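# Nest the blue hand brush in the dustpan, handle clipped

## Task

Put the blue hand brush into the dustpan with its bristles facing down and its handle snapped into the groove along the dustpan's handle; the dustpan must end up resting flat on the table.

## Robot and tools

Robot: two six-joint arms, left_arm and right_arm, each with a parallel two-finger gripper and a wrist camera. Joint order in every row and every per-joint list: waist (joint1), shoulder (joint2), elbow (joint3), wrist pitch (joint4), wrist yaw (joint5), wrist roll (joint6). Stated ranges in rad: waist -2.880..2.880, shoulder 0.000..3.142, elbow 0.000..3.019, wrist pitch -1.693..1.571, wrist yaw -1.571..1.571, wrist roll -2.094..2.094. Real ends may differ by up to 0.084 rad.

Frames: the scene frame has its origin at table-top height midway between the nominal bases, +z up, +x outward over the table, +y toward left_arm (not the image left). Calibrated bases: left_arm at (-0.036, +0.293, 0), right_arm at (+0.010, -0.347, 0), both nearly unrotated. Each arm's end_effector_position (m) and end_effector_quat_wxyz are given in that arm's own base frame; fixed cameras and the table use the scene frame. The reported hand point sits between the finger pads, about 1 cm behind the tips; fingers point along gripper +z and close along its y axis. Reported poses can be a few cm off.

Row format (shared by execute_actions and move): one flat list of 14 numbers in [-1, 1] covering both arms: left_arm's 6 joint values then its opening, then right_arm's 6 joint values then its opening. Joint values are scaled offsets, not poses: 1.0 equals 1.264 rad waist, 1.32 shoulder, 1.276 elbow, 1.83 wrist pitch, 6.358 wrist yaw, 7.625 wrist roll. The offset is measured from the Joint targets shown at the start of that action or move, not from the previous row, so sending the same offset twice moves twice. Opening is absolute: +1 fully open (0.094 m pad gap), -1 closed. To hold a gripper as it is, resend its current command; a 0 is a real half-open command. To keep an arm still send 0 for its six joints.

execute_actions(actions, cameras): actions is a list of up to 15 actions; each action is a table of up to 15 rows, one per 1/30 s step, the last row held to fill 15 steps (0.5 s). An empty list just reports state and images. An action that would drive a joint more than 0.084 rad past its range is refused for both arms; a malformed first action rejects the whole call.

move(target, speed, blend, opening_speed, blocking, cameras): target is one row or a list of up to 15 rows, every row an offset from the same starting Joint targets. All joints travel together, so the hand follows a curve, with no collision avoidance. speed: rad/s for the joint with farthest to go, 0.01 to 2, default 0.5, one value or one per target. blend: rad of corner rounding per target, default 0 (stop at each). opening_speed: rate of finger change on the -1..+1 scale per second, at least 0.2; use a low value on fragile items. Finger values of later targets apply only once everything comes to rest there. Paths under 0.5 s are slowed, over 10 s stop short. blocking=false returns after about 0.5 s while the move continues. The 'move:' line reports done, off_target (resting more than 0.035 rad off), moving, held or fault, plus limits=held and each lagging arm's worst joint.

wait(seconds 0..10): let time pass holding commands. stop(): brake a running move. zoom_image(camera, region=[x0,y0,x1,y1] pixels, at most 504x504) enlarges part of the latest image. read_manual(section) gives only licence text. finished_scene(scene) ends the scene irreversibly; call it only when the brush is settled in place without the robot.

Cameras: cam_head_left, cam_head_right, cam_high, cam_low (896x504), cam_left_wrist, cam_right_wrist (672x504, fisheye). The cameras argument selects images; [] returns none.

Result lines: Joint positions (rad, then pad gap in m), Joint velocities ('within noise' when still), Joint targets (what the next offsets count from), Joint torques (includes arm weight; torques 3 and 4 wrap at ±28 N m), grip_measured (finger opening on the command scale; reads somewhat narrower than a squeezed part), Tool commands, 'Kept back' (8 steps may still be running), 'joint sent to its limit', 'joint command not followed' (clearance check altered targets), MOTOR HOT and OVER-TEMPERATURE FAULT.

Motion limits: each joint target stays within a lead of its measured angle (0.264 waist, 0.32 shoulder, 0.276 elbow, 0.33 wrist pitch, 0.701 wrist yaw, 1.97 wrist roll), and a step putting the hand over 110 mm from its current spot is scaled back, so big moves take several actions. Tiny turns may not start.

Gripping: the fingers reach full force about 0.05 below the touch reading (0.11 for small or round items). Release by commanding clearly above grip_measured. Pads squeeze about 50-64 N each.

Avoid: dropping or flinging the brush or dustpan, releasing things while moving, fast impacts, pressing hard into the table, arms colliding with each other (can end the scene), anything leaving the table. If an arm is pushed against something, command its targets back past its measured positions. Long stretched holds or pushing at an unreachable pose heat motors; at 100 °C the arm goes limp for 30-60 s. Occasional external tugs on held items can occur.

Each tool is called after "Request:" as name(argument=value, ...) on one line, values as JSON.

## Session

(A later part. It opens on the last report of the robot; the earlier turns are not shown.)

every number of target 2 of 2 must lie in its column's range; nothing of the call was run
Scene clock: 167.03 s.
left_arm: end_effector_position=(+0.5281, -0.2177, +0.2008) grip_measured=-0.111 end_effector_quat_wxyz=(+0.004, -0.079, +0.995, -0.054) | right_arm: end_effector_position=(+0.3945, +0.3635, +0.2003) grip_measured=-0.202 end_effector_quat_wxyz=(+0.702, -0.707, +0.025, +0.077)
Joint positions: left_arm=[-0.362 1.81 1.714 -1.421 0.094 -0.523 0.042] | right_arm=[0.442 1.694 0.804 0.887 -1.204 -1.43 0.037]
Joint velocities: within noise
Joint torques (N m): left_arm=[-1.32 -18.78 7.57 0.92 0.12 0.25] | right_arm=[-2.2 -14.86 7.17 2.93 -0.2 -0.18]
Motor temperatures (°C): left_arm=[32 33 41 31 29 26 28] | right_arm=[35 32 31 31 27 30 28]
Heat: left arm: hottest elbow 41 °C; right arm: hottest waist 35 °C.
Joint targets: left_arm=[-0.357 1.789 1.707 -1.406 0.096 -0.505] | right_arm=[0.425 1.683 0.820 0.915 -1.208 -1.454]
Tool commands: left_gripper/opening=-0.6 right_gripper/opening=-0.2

Request:
move(target=[[0, 0, 0, 0, 0, 0, -0.6, -0.178, -0.0402, -0.0627, 0.0109, -0.0343, 0, -0.2], [0, 0, 0, 0, 0, 0, -0.6, -0.269, -0.732, 0.0, -1.0, 0.19, 0.1907, -0.2]], speed=[0.25, 0.8], blend=[0.02, 0], cameras=["cam_left_wrist", "cam_right_wrist", "cam_high"])

Scene clock: 171.60 s.
left_arm: end_effector_position=(+0.5281, -0.2177, +0.2008) grip_measured=-0.111 end_effector_quat_wxyz=(+0.004, -0.079, +0.995, -0.054) | right_arm: end_effector_position=(+0.3218, +0.0329, +0.2539) grip_measured=-0.202 end_effector_quat_wxyz=(+0.342, -0.059, +0.938, +0.015)
Joint positions: left_arm=[-0.362 1.81 1.714 -1.421 0.094 -0.523 0.042] | right_arm=[0.101 0.725 0.75 -0.897 -0.004 -0.024 0.038]
Joint velocities: within noise
Joint torques (N m): left_arm=[-1.32 -18.73 7.57 0.92 0.12 0.25] | right_arm=[-2.14 -3.43 14.48 1.07 0.15 0.23]
Motor temperatures (°C): left_arm=[32 33 41 31 29 26 28] | right_arm=[35 32 32 31 27 30 28]
Heat: left arm: hottest elbow 41 °C; right arm: hottest waist 35 °C.
Joint targets: left_arm=[-0.357 1.789 1.707 -1.406 0.096 -0.505] | right_arm=[0.085 0.716 0.820 -0.915 0.000 0.000]
move: off_target (right_arm); right_arm: the elbow is farthest, 0.070 rad from its target
camera_calibration:
cam_left_wrist: T_world_to_cam=[[0.0310448, -0.99728, 0.0668419, -0.242919], [-0.865972, 0.00655821, 0.50005, 0.388737], [-0.499129, -0.0734071, -0.863413, 0.504756], [0, 0, 0, 1]] pos_world=[0.596115, -0.207755, 0.257662]
cam_right_wrist: T_world_to_cam=[[0.0757782, -0.991274, -0.107855, 0.0402891], [-0.986006, -0.0583857, -0.15615, 0.386391], [0.14849, 0.118178, -0.981827, 0.288184], [0, 0, 0, 1]] pos_world=[0.335138, 0.0284402, 0.347627]
Images, in order (width x height): cam_high 896x504, cam_left_wrist 672x504, cam_right_wrist 672x504.

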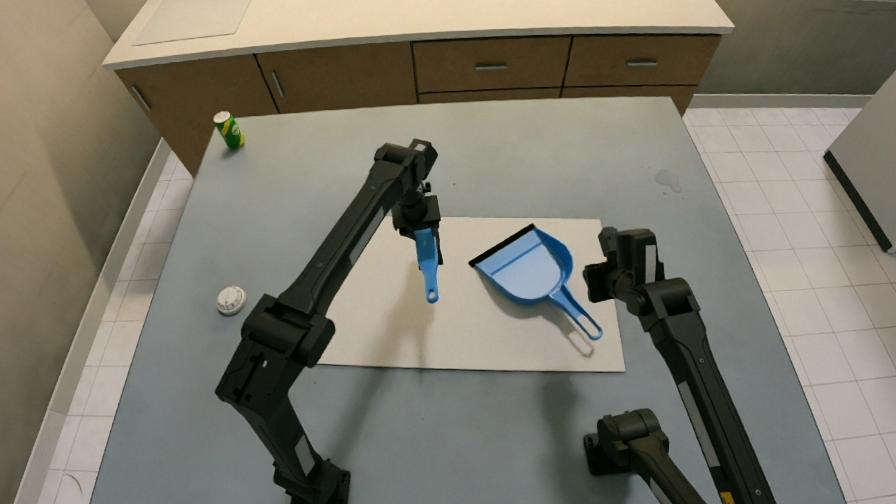

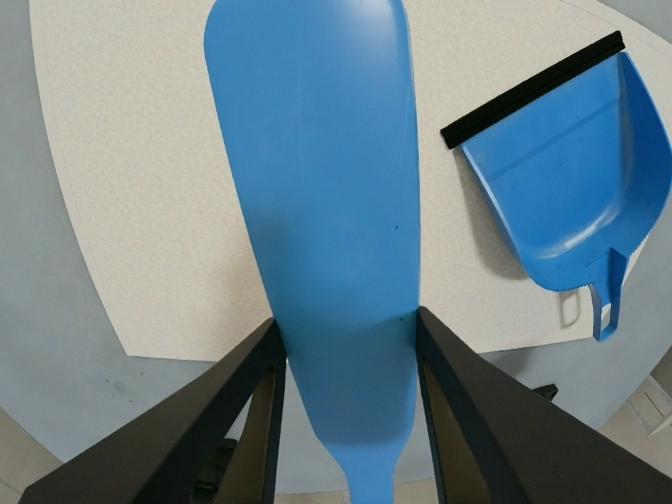

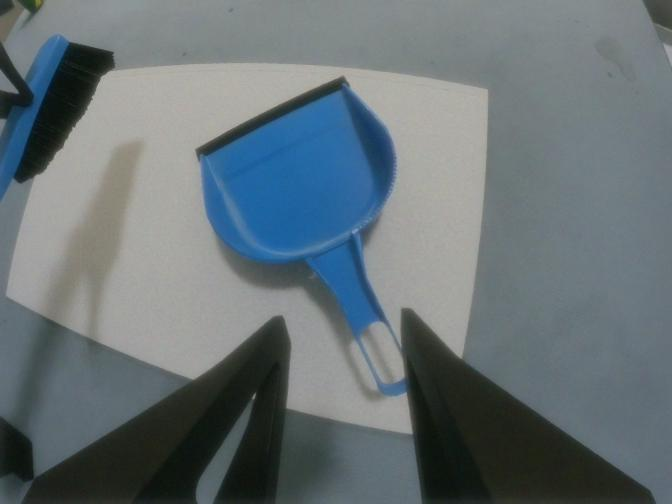

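Request:
zoom_image(camera="cam_right_wrist", region=[180, 60, 460, 270])

Request:
zoom_image(camera="cam_right_wrist", region=[260, 210, 460, 410])

Scaled by 1.800 from the camera's 672x504 image, which has a finer 960x720 frame.

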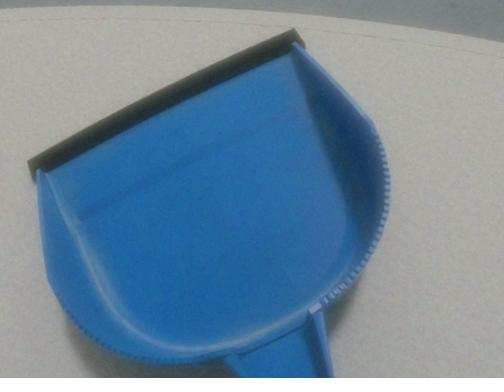

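Scaled by 2.520 from the camera's 672x504 image, which has a finer 960x720 frame.

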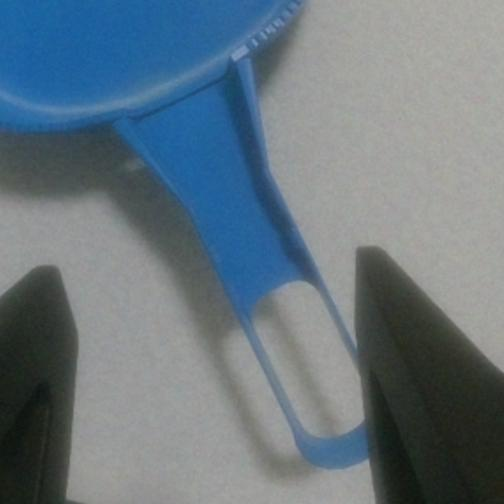

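Request:
move(target=[-0.3267, 0.4341, 0.6046, -0.1429, -0.0151, -0.1195, -0.6, 0, 0.0788, 0.2547, -0.2186, 0, 0, 0.6], speed=0.45, cameras=["cam_left_wrist", "cam_right_wrist", "cam_high", "cam_low"])

Scene clock: 182.50 s.
left_arm: end_effector_position=(+0.5098, -0.4972, +0.1393) grip_measured=-0.111 end_effector_quat_wxyz=(-0.003, -0.308, +0.951, +0.003) | right_arm: end_effector_position=(+0.3051, +0.0312, +0.3392) grip_measured=+0.598 end_effector_quat_wxyz=(+0.263, -0.060, +0.963, +0.012)
Joint positions: left_arm=[-0.772 2.337 2.412 -1.654 0.003 -1.397 0.042] | right_arm=[0.101 0.819 1.077 -1.297 -0.004 -0.023 0.075]
Joint velocities: within noise
Joint torques (N m): left_arm=[-1.73 -21.89 13.14 -0.35 -0.16 -0.14] | right_arm=[-2.26 -3.02 13.85 0.84 0.15 0.22]
Motor temperatures (°C): left_arm=[32 33 41 31 29 26 29] | right_arm=[35 32 34 31 27 30 28]
Heat: left arm: hottest elbow 41 °C; right arm: hottest waist 35 °C.
Joint targets: left_arm=[-0.770 2.362 2.478 -1.668 0.000 -1.416] | right_arm=[0.085 0.820 1.145 -1.315 0.000 0.000]
move: off_target (left_arm, right_arm); left_arm: the elbow is farthest, 0.066 rad from its target; right_arm: the elbow is farthest, 0.068 rad from its target
camera_calibration:
cam_left_wrist: T_world_to_cam=[[0.477455, -0.877396, -0.0470481, -0.669134], [-0.740434, -0.430597, 0.516085, 0.121937], [-0.47307, -0.211571, -0.855244, 0.338989], [0, 0, 0, 1]] pos_world=[0.570133, -0.46287, 0.195507]
cam_right_wrist: T_world_to_cam=[[0.0576249, -0.993047, -0.102646, 0.0528983], [-0.998209, -0.058967, 0.0100861, 0.330474], [-0.0160687, 0.101881, -0.994667, 0.429649], [0, 0, 0, 1]] pos_world=[0.333738, 0.0282444, 0.429454]
Images, in order (width x height): cam_high 896x504, cam_low 896x504, cam_left_wrist 672x504, cam_right_wrist 672x504.

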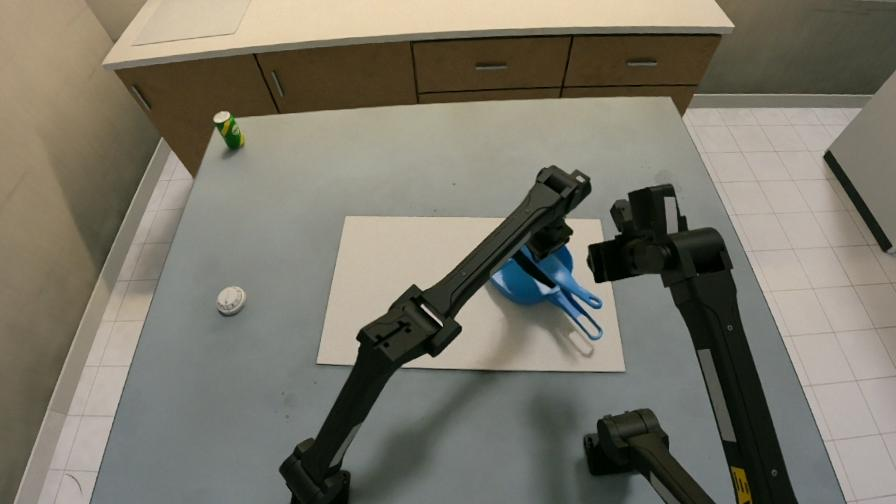

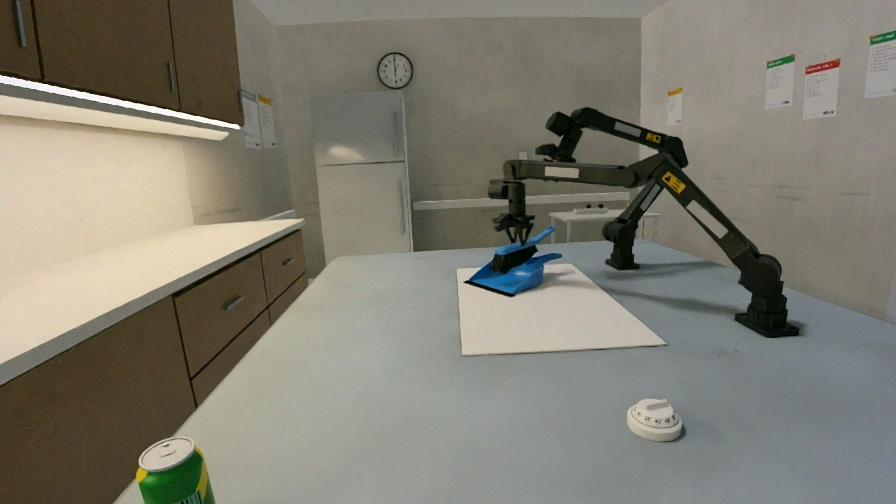

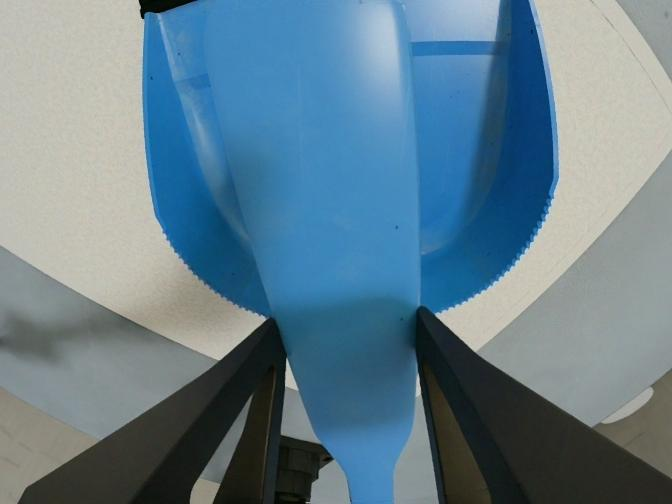

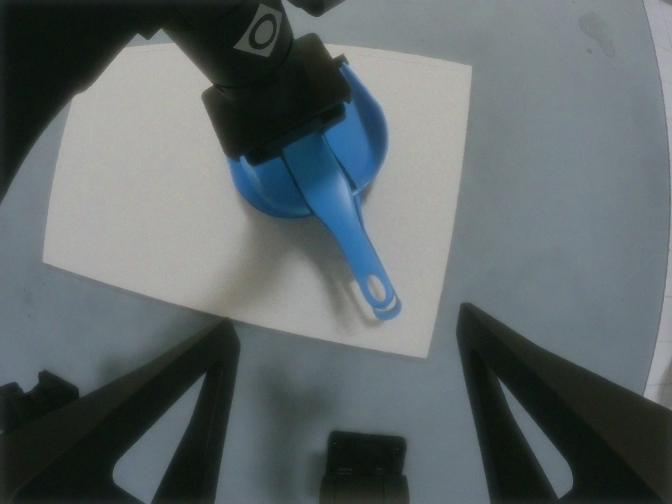

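Request:
zoom_image(camera="cam_right_wrist", region=[200, 40, 440, 340])

Request:
zoom_image(camera="cam_low", region=[440, 180, 640, 300])

Scaled by 1.680 from the camera's 672x504 image, which has a finer 960x720 frame.

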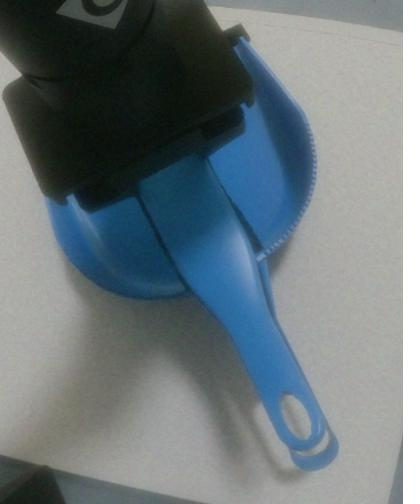

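Scaled by 2.520 from the camera's 896x504 image, which has a finer 1280x720 frame.

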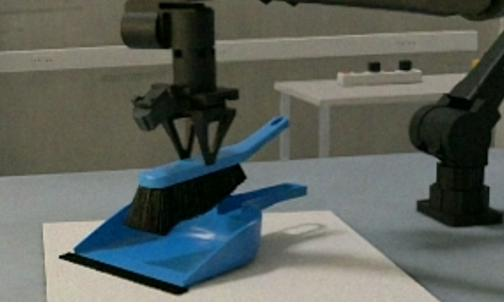

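Request:
zoom_image(camera="cam_right_wrist", region=[270, 150, 420, 335])

Scaled by 2.724 from the camera's 672x504 image, which has a finer 960x720 frame.

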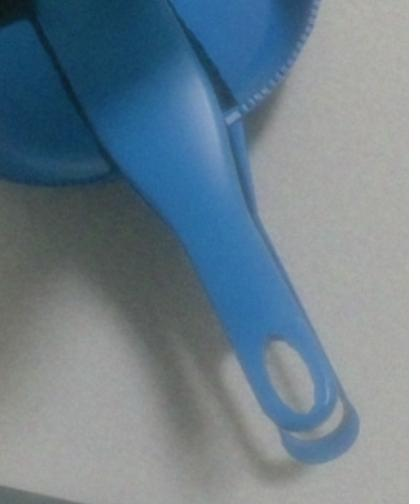

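Request:
move(target=[0, 0, -0.1082, 0.0645, -0.0126, 0, -0.6, 0, 0, 0, 0, 0, 0, 0.6], speed=0.3, cameras=["cam_left_wrist", "cam_right_wrist", "cam_low"])

Request:
zoom_image(camera="cam_right_wrist", region=[270, 150, 420, 335])

Request:
zoom_image(camera="cam_low", region=[460, 200, 580, 300])

Scene clock: 192.60 s.
left_arm: end_effector_position=(+0.5231, -0.4911, +0.1091) grip_measured=-0.111 end_effector_quat_wxyz=(+0.035, -0.308, +0.951, +0.016) | right_arm: end_effector_position=(+0.3051, +0.0312, +0.3392) grip_measured=+0.598 end_effector_quat_wxyz=(+0.263, -0.060, +0.963, +0.012)
Joint positions: left_arm=[-0.772 2.341 2.34 -1.565 -0.077 -1.398 0.042] | right_arm=[0.101 0.819 1.077 -1.297 -0.004 -0.023 0.075]
Joint velocities: within noise
Joint torques (N m): left_arm=[-1.73 -22.12 7.99 0.77 -0.23 -0.16] | right_arm=[-2.14 -2.96 13.85 0.87 0.15 0.22]
Motor temperatures (°C): left_arm=[32 33 43 31 29 26 29] | right_arm=[35 31 34 30 27 30 28]
Heat: left arm: hottest elbow 43 °C; right arm: hottest waist 35 °C.
Joint targets: left_arm=[-0.770 2.362 2.340 -1.550 -0.080 -1.416] | right_arm=[0.085 0.820 1.145 -1.315 0.000 0.000]
move: off_target (right_arm); right_arm: the elbow is farthest, 0.068 rad from its target
camera_calibration:
cam_left_wrist: T_world_to_cam=[[0.481409, -0.874576, -0.057978, -0.671074], [-0.771255, -0.454105, 0.446043, 0.162213], [-0.416427, -0.170013, -0.893132, 0.315641], [0, 0, 0, 1]] pos_world=[0.57961, -0.459581, 0.170647]
cam_right_wrist: T_world_to_cam=[[0.0576249, -0.993047, -0.102646, 0.0528983], [-0.998209, -0.058967, 0.0100861, 0.330474], [-0.0160687, 0.101881, -0.994667, 0.429649], [0, 0, 0, 1]] pos_world=[0.333738, 0.0282444, 0.429454]
Images, in order (width x height): cam_low 896x504, cam_left_wrist 672x504, cam_right_wrist 672x504.

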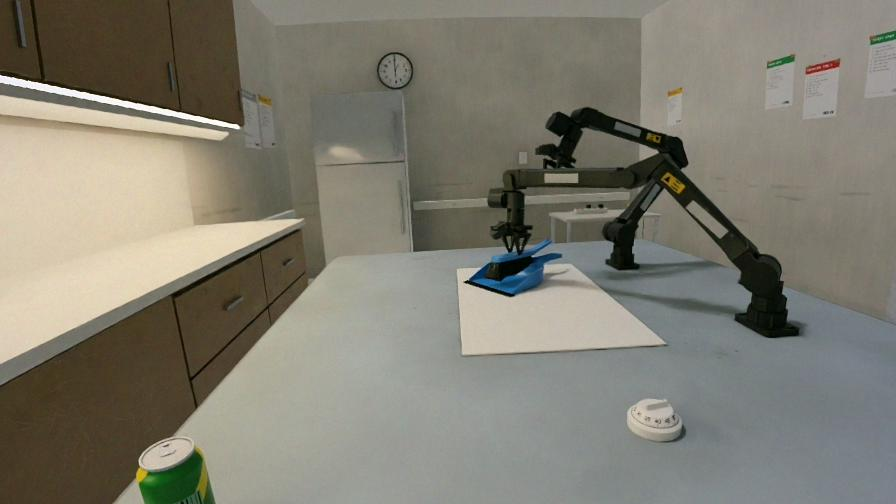

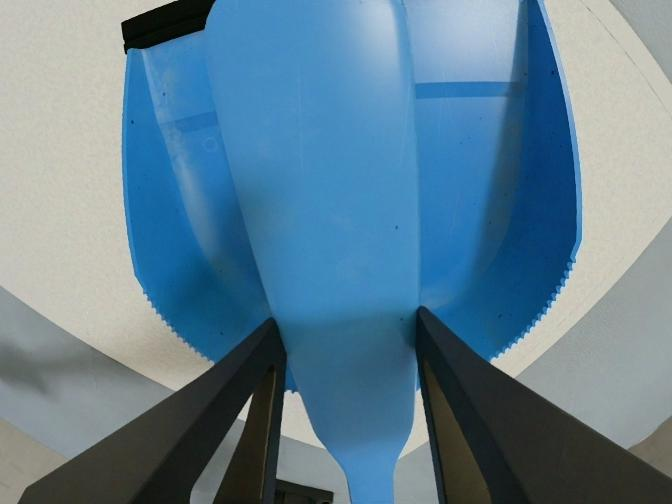

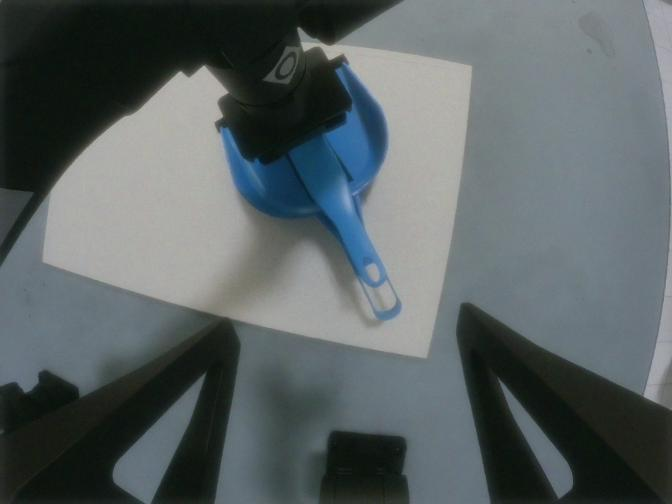

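Scaled by 2.724 from the camera's 672x504 image, which has a finer 960x720 frame.

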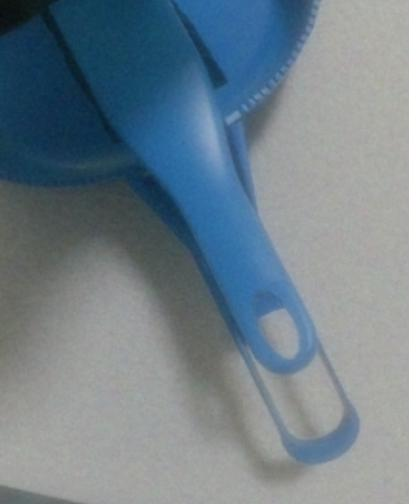

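Scaled by 4.200 from the camera's 896x504 image, which has a finer 1280x720 frame.

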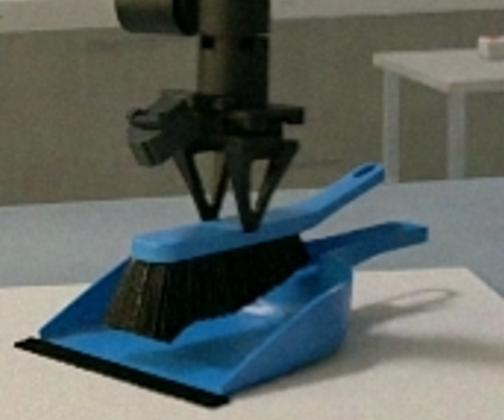

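Request:
move(target=[0, 0, -0.0701, 0.0492, 0, 0, -0.6, 0, 0, 0, 0, 0, 0, 0.6], speed=0.2, cameras=["cam_left_wrist", "cam_right_wrist", "cam_low"])

Request:
zoom_image(camera="cam_right_wrist", region=[270, 150, 420, 335])

Request:
zoom_image(camera="cam_low", region=[460, 200, 580, 300])

Scene clock: 194.83 s.
left_arm: end_effector_position=(+0.5226, -0.4914, +0.0793) grip_measured=-0.111 end_effector_quat_wxyz=(+0.037, -0.307, +0.951, +0.015) | right_arm: end_effector_position=(+0.3051, +0.0312, +0.3392) grip_measured=+0.598 end_effector_quat_wxyz=(+0.263, -0.060, +0.963, +0.012)
Joint positions: left_arm=[-0.773 2.341 2.262 -1.482 -0.08 -1.398 0.042] | right_arm=[0.101 0.819 1.077 -1.297 -0.004 -0.023 0.075]
Joint velocities: within noise
Joint torques (N m): left_arm=[-1.73 -22.3 7.13 1.07 -0.12 -0.15] | right_arm=[-2.2 -2.9 13.83 0.85 0.15 0.22]
Motor temperatures (°C): left_arm=[32 33 43 31 29 26 29] | right_arm=[35 31 35 30 27 30 28]
Heat: left arm: hottest elbow 43 °C; right arm: hottest waist 35 °C.
Joint targets: left_arm=[-0.770 2.362 2.251 -1.460 -0.080 -1.416] | right_arm=[0.085 0.820 1.145 -1.315 0.000 0.000]
move: off_target (right_arm); right_arm: the elbow is farthest, 0.068 rad from its target
camera_calibration:
cam_left_wrist: T_world_to_cam=[[0.480374, -0.875345, -0.0548883, -0.672897], [-0.774212, -0.452616, 0.442418, 0.177535], [-0.412112, -0.170031, -0.895128, 0.286649], [0, 0, 0, 1]] pos_world=[0.578823, -0.459922, 0.141108]
cam_right_wrist: T_world_to_cam=[[0.0576249, -0.993047, -0.102646, 0.0528983], [-0.998209, -0.058967, 0.0100861, 0.330474], [-0.0160687, 0.101881, -0.994667, 0.429649], [0, 0, 0, 1]] pos_world=[0.333738, 0.0282444, 0.429454]
Images, in order (width x height): cam_low 896x504, cam_left_wrist 672x504, cam_right_wrist 672x504.

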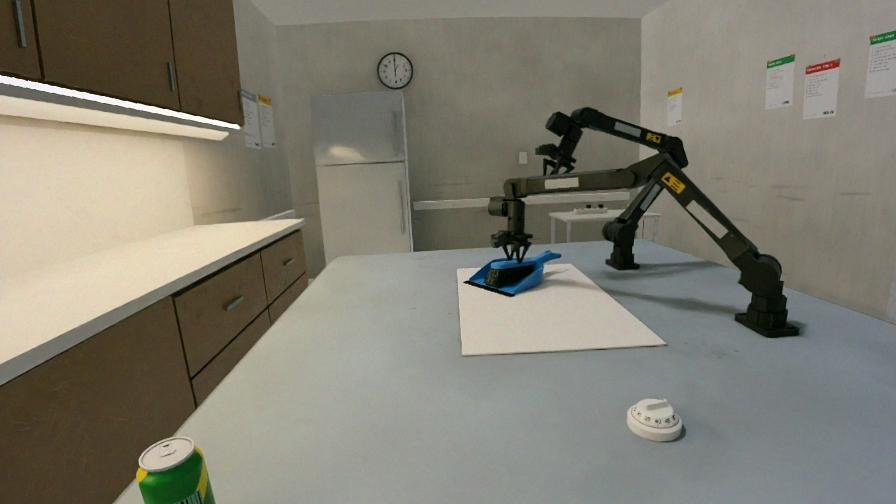

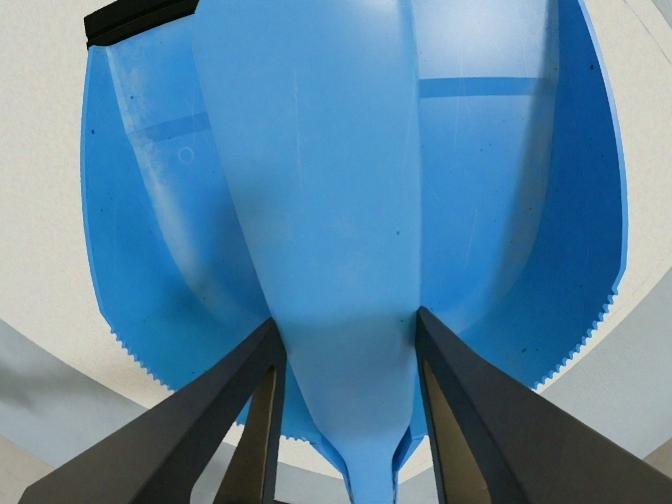

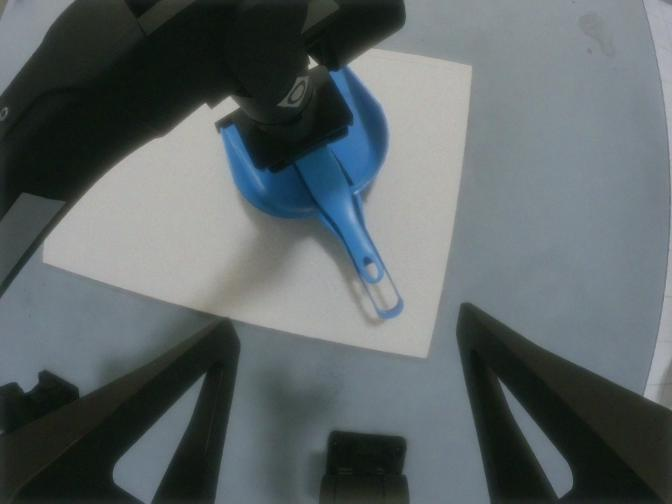

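Scaled by 2.724 from the camera's 672x504 image, which has a finer 960x720 frame.

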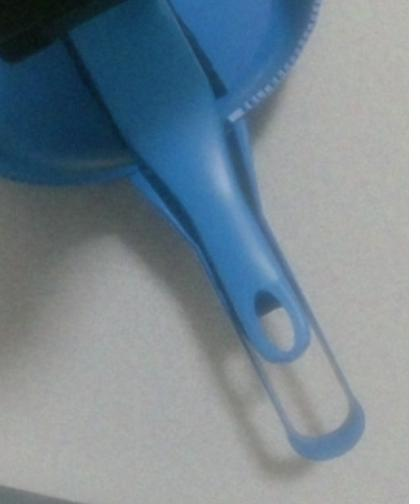

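Scaled by 4.200 from the camera's 896x504 image, which has a finer 1280x720 frame.

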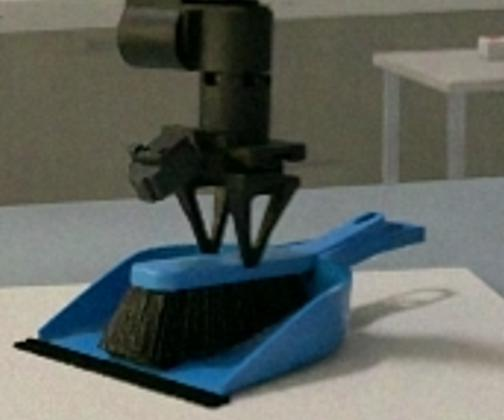

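Request:
zoom_image(camera="cam_left_wrist", region=[260, 380, 470, 504])

Request:
zoom_image(camera="cam_low", region=[500, 230, 580, 290])

Scaled by 2.400 from the camera's 672x504 image, which has a finer 960x720 frame.

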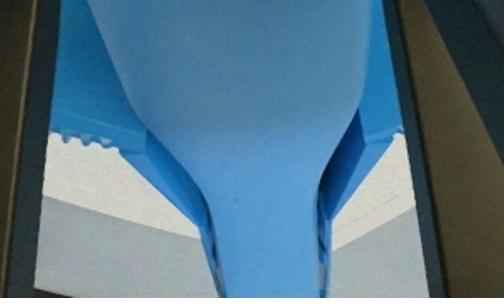

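Scaled by 6.300 from the camera's 896x504 image, which has a finer 1280x720 frame.

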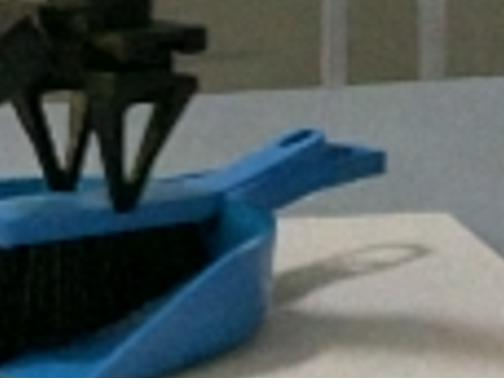

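Request:
move(target=[0, 0, -0.0235, 0.0115, 0, 0, -0.6, 0, 0, 0, 0, 0, 0, 0.6], speed=0.15, cameras=["cam_left_wrist", "cam_right_wrist", "cam_low"])

Request:
zoom_image(camera="cam_right_wrist", region=[270, 150, 420, 335])

Request:
zoom_image(camera="cam_low", region=[460, 200, 580, 300])

Scene clock: 198.27 s.
left_arm: end_effector_position=(+0.5216, -0.4920, +0.0772) grip_measured=-0.112 end_effector_quat_wxyz=(+0.039, -0.307, +0.951, +0.012) | right_arm: end_effector_position=(+0.3051, +0.0312, +0.3392) grip_measured=+0.598 end_effector_quat_wxyz=(+0.263, -0.060, +0.963, +0.012)
Joint positions: left_arm=[-0.775 2.335 2.245 -1.466 -0.08 -1.398 0.042] | right_arm=[0.101 0.819 1.077 -1.297 -0.004 -0.023 0.075]
Joint velocities: within noise
Joint torques (N m): left_arm=[-1.73 -21.77 6.13 1.25 -0.13 -0.15] | right_arm=[-2.2 -2.96 13.83 0.87 0.15 0.22]
Motor temperatures (°C): left_arm=[32 33 43 31 29 26 29] | right_arm=[35 31 35 30 27 30 28]
Heat: left arm: hottest elbow 43 °C; right arm: hottest waist 35 °C.
Joint targets: left_arm=[-0.770 2.362 2.221 -1.439 -0.080 -1.416] | right_arm=[0.085 0.820 1.145 -1.315 0.000 0.000]
move: off_target (right_arm); right_arm: the elbow is farthest, 0.068 rad from its target
camera_calibration:
cam_left_wrist: T_world_to_cam=[[0.479576, -0.876106, -0.0494455, -0.673407], [-0.776531, -0.449962, 0.44106, 0.180083], [-0.408664, -0.173126, -0.896115, 0.280965], [0, 0, 0, 1]] pos_world=[0.57761, -0.460303, 0.139053]
cam_right_wrist: T_world_to_cam=[[0.0576249, -0.993047, -0.102646, 0.0528983], [-0.998209, -0.058967, 0.0100861, 0.330474], [-0.0160687, 0.101881, -0.994667, 0.429649], [0, 0, 0, 1]] pos_world=[0.333738, 0.0282444, 0.429454]
Images, in order (width x height): cam_low 896x504, cam_left_wrist 672x504, cam_right_wrist 672x504.

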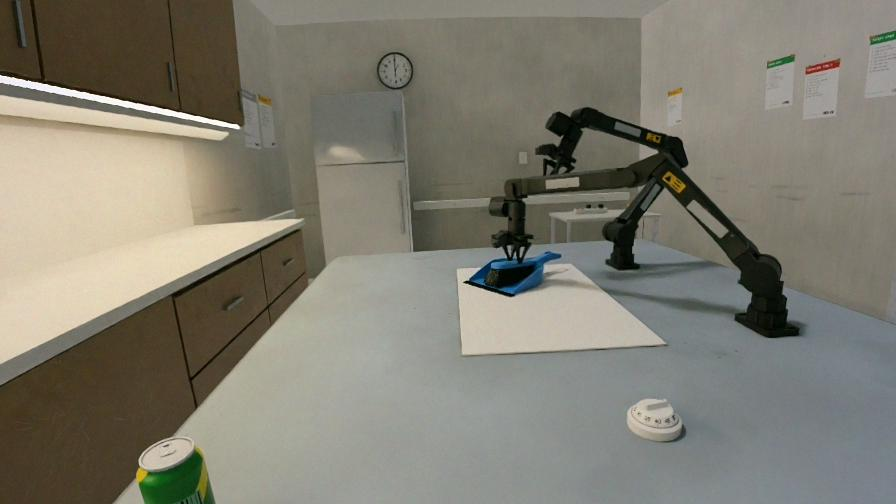

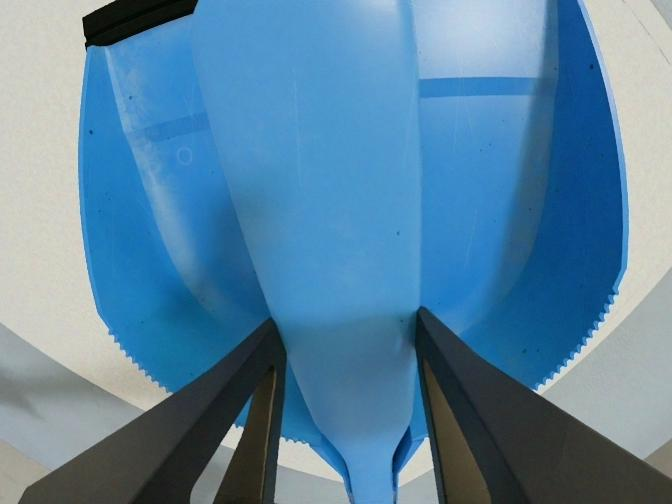

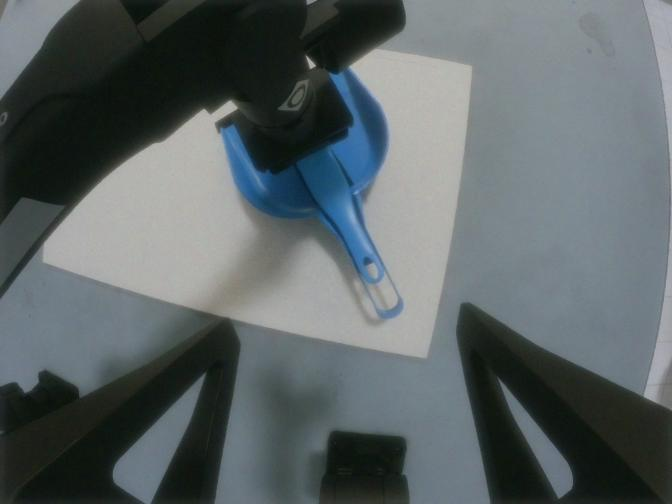

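Scaled by 2.724 from the camera's 672x504 image, which has a finer 960x720 frame.

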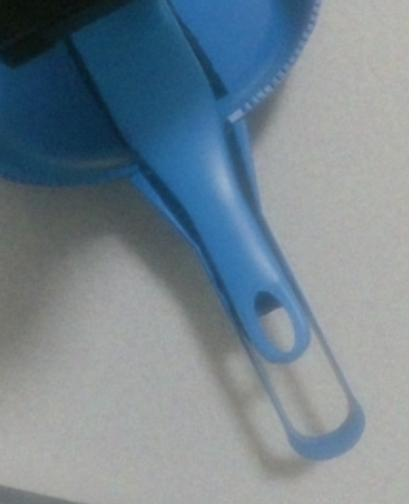

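Scaled by 4.200 from the camera's 896x504 image, which has a finer 1280x720 frame.

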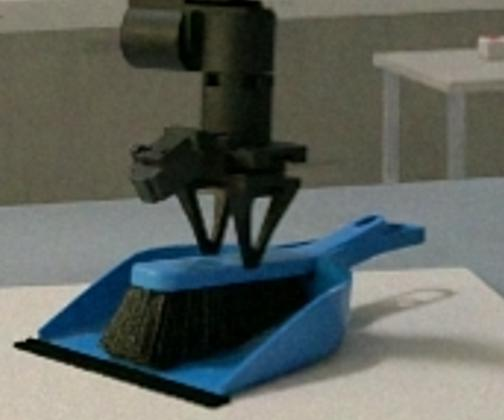

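Request:
zoom_image(camera="cam_left_wrist", region=[280, 410, 450, 504])

Request:
zoom_image(camera="cam_low", region=[520, 235, 575, 275])

Scaled by 2.965 from the camera's 672x504 image, which has a finer 960x720 frame.

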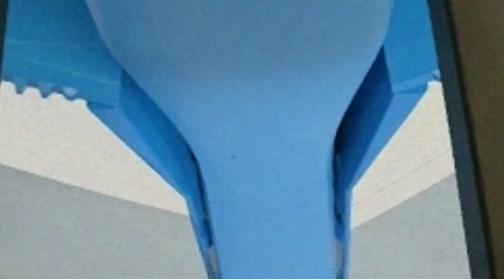

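Scaled by 9.164 from the camera's 896x504 image, which has a finer 1280x720 frame.

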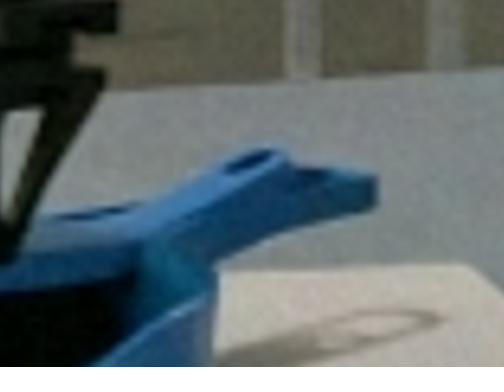

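Request:
move(target=[0, 0, 0.0188, -0.0115, 0, 0, 0.5, 0, 0, 0, 0, 0, 0, 0.6], speed=0.15, opening_speed=0.4, cameras=["cam_left_wrist", "cam_right_wrist", "cam_low"])

Request:
zoom_image(camera="cam_right_wrist", region=[270, 150, 420, 335])

Request:
zoom_image(camera="cam_low", region=[460, 200, 580, 300])

Scene clock: 205.33 s.
left_arm: end_effector_position=(+0.5215, -0.4919, +0.0750) grip_measured=+0.497 end_effector_quat_wxyz=(+0.038, -0.307, +0.951, +0.013) | right_arm: end_effector_position=(+0.3051, +0.0312, +0.3392) grip_measured=+0.598 end_effector_quat_wxyz=(+0.263, -0.060, +0.963, +0.012)
Joint positions: left_arm=[-0.775 2.338 2.245 -1.466 -0.079 -1.398 0.07] | right_arm=[0.101 0.819 1.077 -1.297 -0.004 -0.023 0.075]
Joint velocities: within noise
Joint torques (N m): left_arm=[-1.79 -21.95 8.03 0.44 -0.14 -0.15] | right_arm=[-2.2 -2.9 13.86 0.85 0.15 0.23]
Motor temperatures (°C): left_arm=[32 33 42 31 28 26 29] | right_arm=[35 31 35 30 27 29 28]
Heat: left arm: hottest elbow 42 °C; right arm: hottest waist 35 °C.
Joint targets: left_arm=[-0.770 2.362 2.245 -1.460 -0.080 -1.416] | right_arm=[0.085 0.820 1.145 -1.315 0.000 0.000]
move: off_target (right_arm); right_arm: the elbow is farthest, 0.068 rad from its target
camera_calibration:
cam_left_wrist: T_world_to_cam=[[0.479447, -0.876013, -0.0522659, -0.673047], [-0.775447, -0.450785, 0.442125, 0.179879], [-0.410868, -0.171446, -0.89543, 0.280919], [0, 0, 0, 1]] pos_world=[0.577597, -0.460349, 0.136837]
cam_right_wrist: T_world_to_cam=[[0.0576249, -0.993047, -0.102646, 0.0528983], [-0.998209, -0.058967, 0.0100861, 0.330474], [-0.0160687, 0.101881, -0.994667, 0.429649], [0, 0, 0, 1]] pos_world=[0.333738, 0.0282444, 0.429454]
Images, in order (width x height): cam_low 896x504, cam_left_wrist 672x504, cam_right_wrist 672x504.

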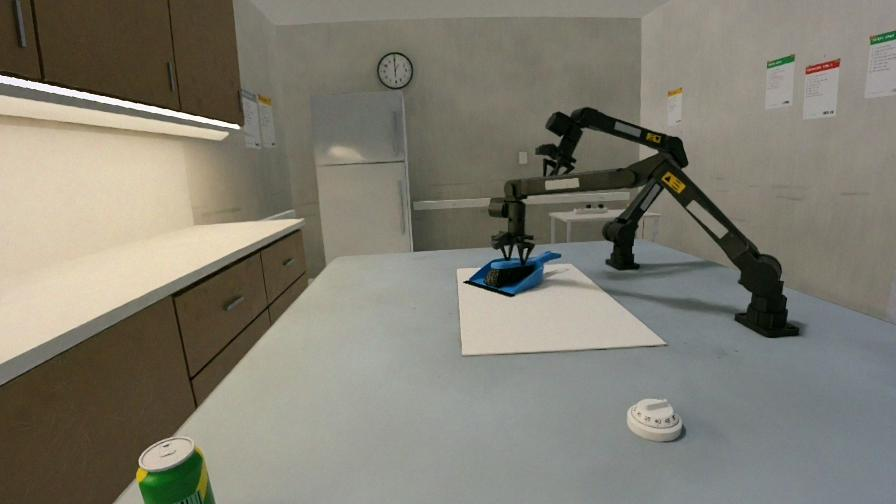

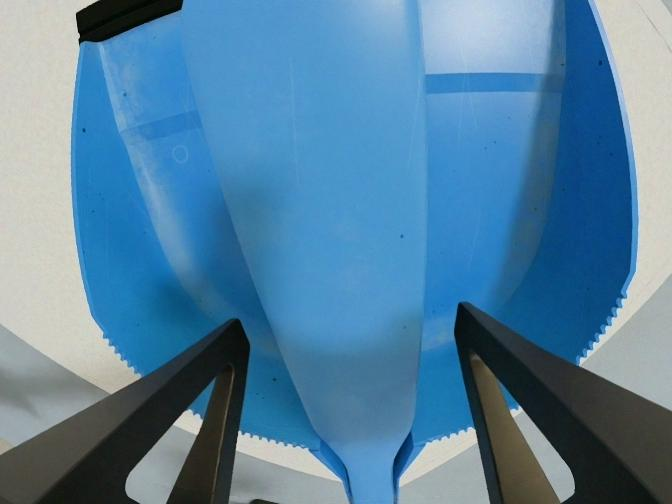

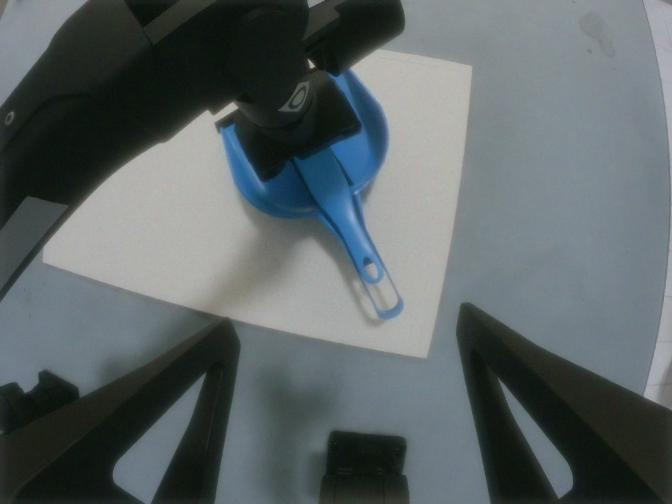

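Scaled by 2.724 from the camera's 672x504 image, which has a finer 960x720 frame.

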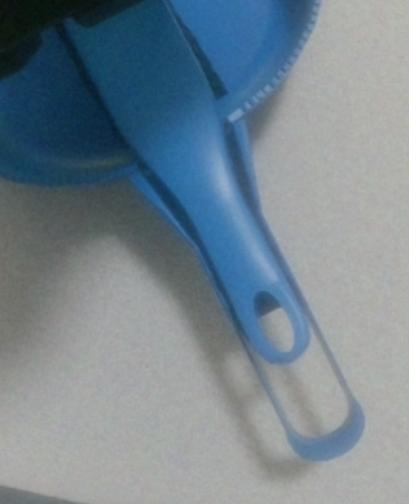

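Scaled by 4.200 from the camera's 896x504 image, which has a finer 1280x720 frame.

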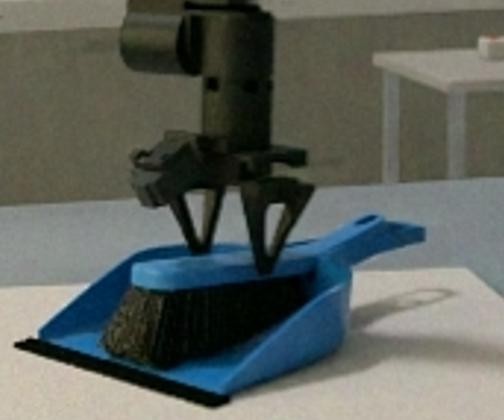

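Request:
execute_actions(actions=[], cameras=["cam_right_wrist", "cam_left_wrist"])

Scene clock: 207.10 s.
left_arm: end_effector_position=(+0.5215, -0.4919, +0.0750) grip_measured=+0.498 end_effector_quat_wxyz=(+0.038, -0.307, +0.951, +0.013) | right_arm: end_effector_position=(+0.3051, +0.0312, +0.3392) grip_measured=+0.598 end_effector_quat_wxyz=(+0.263, -0.060, +0.963, +0.012)
Joint positions: left_arm=[-0.775 2.338 2.245 -1.466 -0.079 -1.398 0.07] | right_arm=[0.101 0.819 1.077 -1.297 -0.004 -0.023 0.075]
Joint velocities: within noise
Joint torques (N m): left_arm=[-1.73 -21.95 8.03 0.44 -0.14 -0.15] | right_arm=[-2.14 -2.9 13.85 0.85 0.15 0.22]
Motor temperatures (°C): left_arm=[32 33 42 31 28 26 29] | right_arm=[35 30 35 30 27 29 28]
Heat: left arm: hottest elbow 42 °C; right arm: hottest waist 35 °C.
Joint targets: left_arm=[-0.770 2.362 2.245 -1.460 -0.080 -1.416] | right_arm=[0.085 0.820 1.145 -1.315 0.000 0.000]
Tool commands: left_gripper/opening=+0.5 right_gripper/opening=+0.6
camera_calibration:
cam_left_wrist: T_world_to_cam=[[0.479447, -0.876013, -0.0522659, -0.673047], [-0.775447, -0.450785, 0.442125, 0.179879], [-0.410868, -0.171446, -0.89543, 0.280919], [0, 0, 0, 1]] pos_world=[0.577597, -0.460349, 0.136837]
cam_right_wrist: T_world_to_cam=[[0.0576249, -0.993047, -0.102646, 0.0528983], [-0.998209, -0.058967, 0.0100861, 0.330474], [-0.0160687, 0.101881, -0.994667, 0.429649], [0, 0, 0, 1]] pos_world=[0.333738, 0.0282444, 0.429454]
Images, in order (width x height): cam_left_wrist 672x504, cam_right_wrist 672x504.

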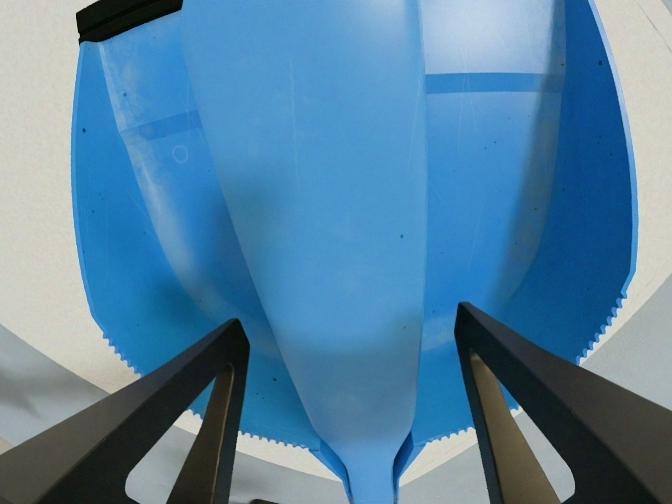

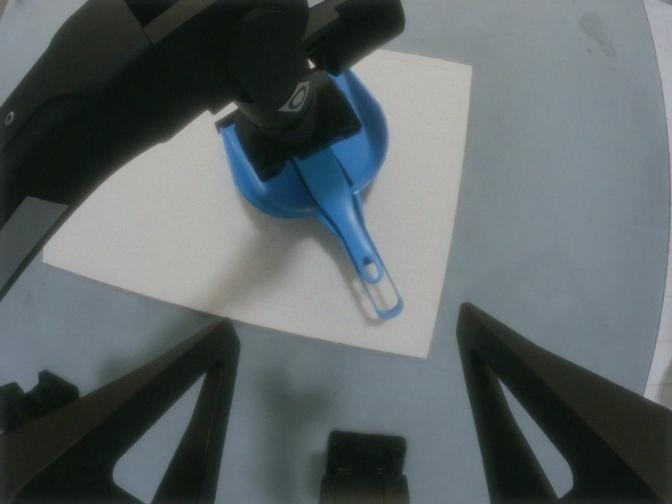

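Request:
zoom_image(camera="cam_right_wrist", region=[290, 160, 420, 330])

Request:
zoom_image(camera="cam_left_wrist", region=[220, 320, 520, 504])

Scaled by 2.965 from the camera's 672x504 image, which has a finer 960x720 frame.

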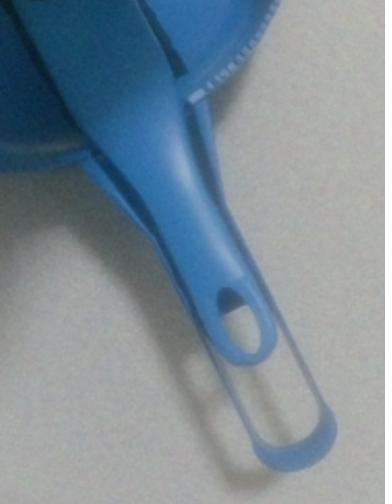

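Scaled by 1.680 from the camera's 672x504 image, which has a finer 960x720 frame.

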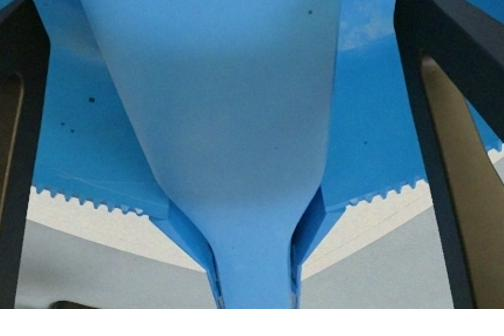

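Request:
zoom_image(camera="cam_right_wrist", region=[300, 180, 390, 250])

Request:
zoom_image(camera="cam_right_wrist", region=[330, 240, 420, 330])

Scaled by 5.600 from the camera's 672x504 image, which has a finer 960x720 frame.

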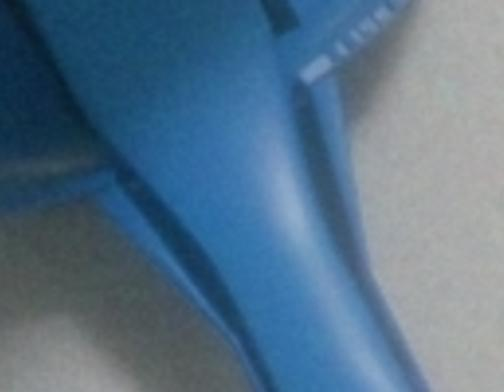

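Scaled by 5.600 from the camera's 672x504 image, which has a finer 960x720 frame.

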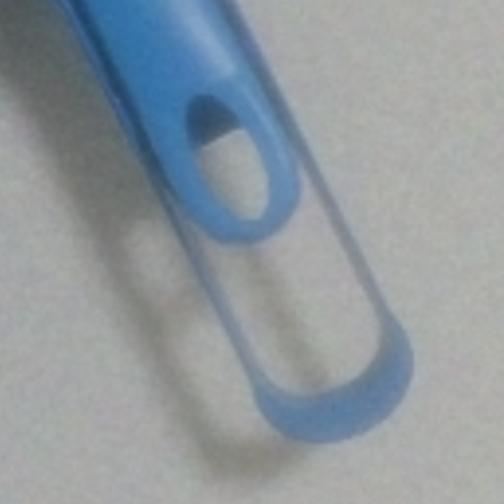

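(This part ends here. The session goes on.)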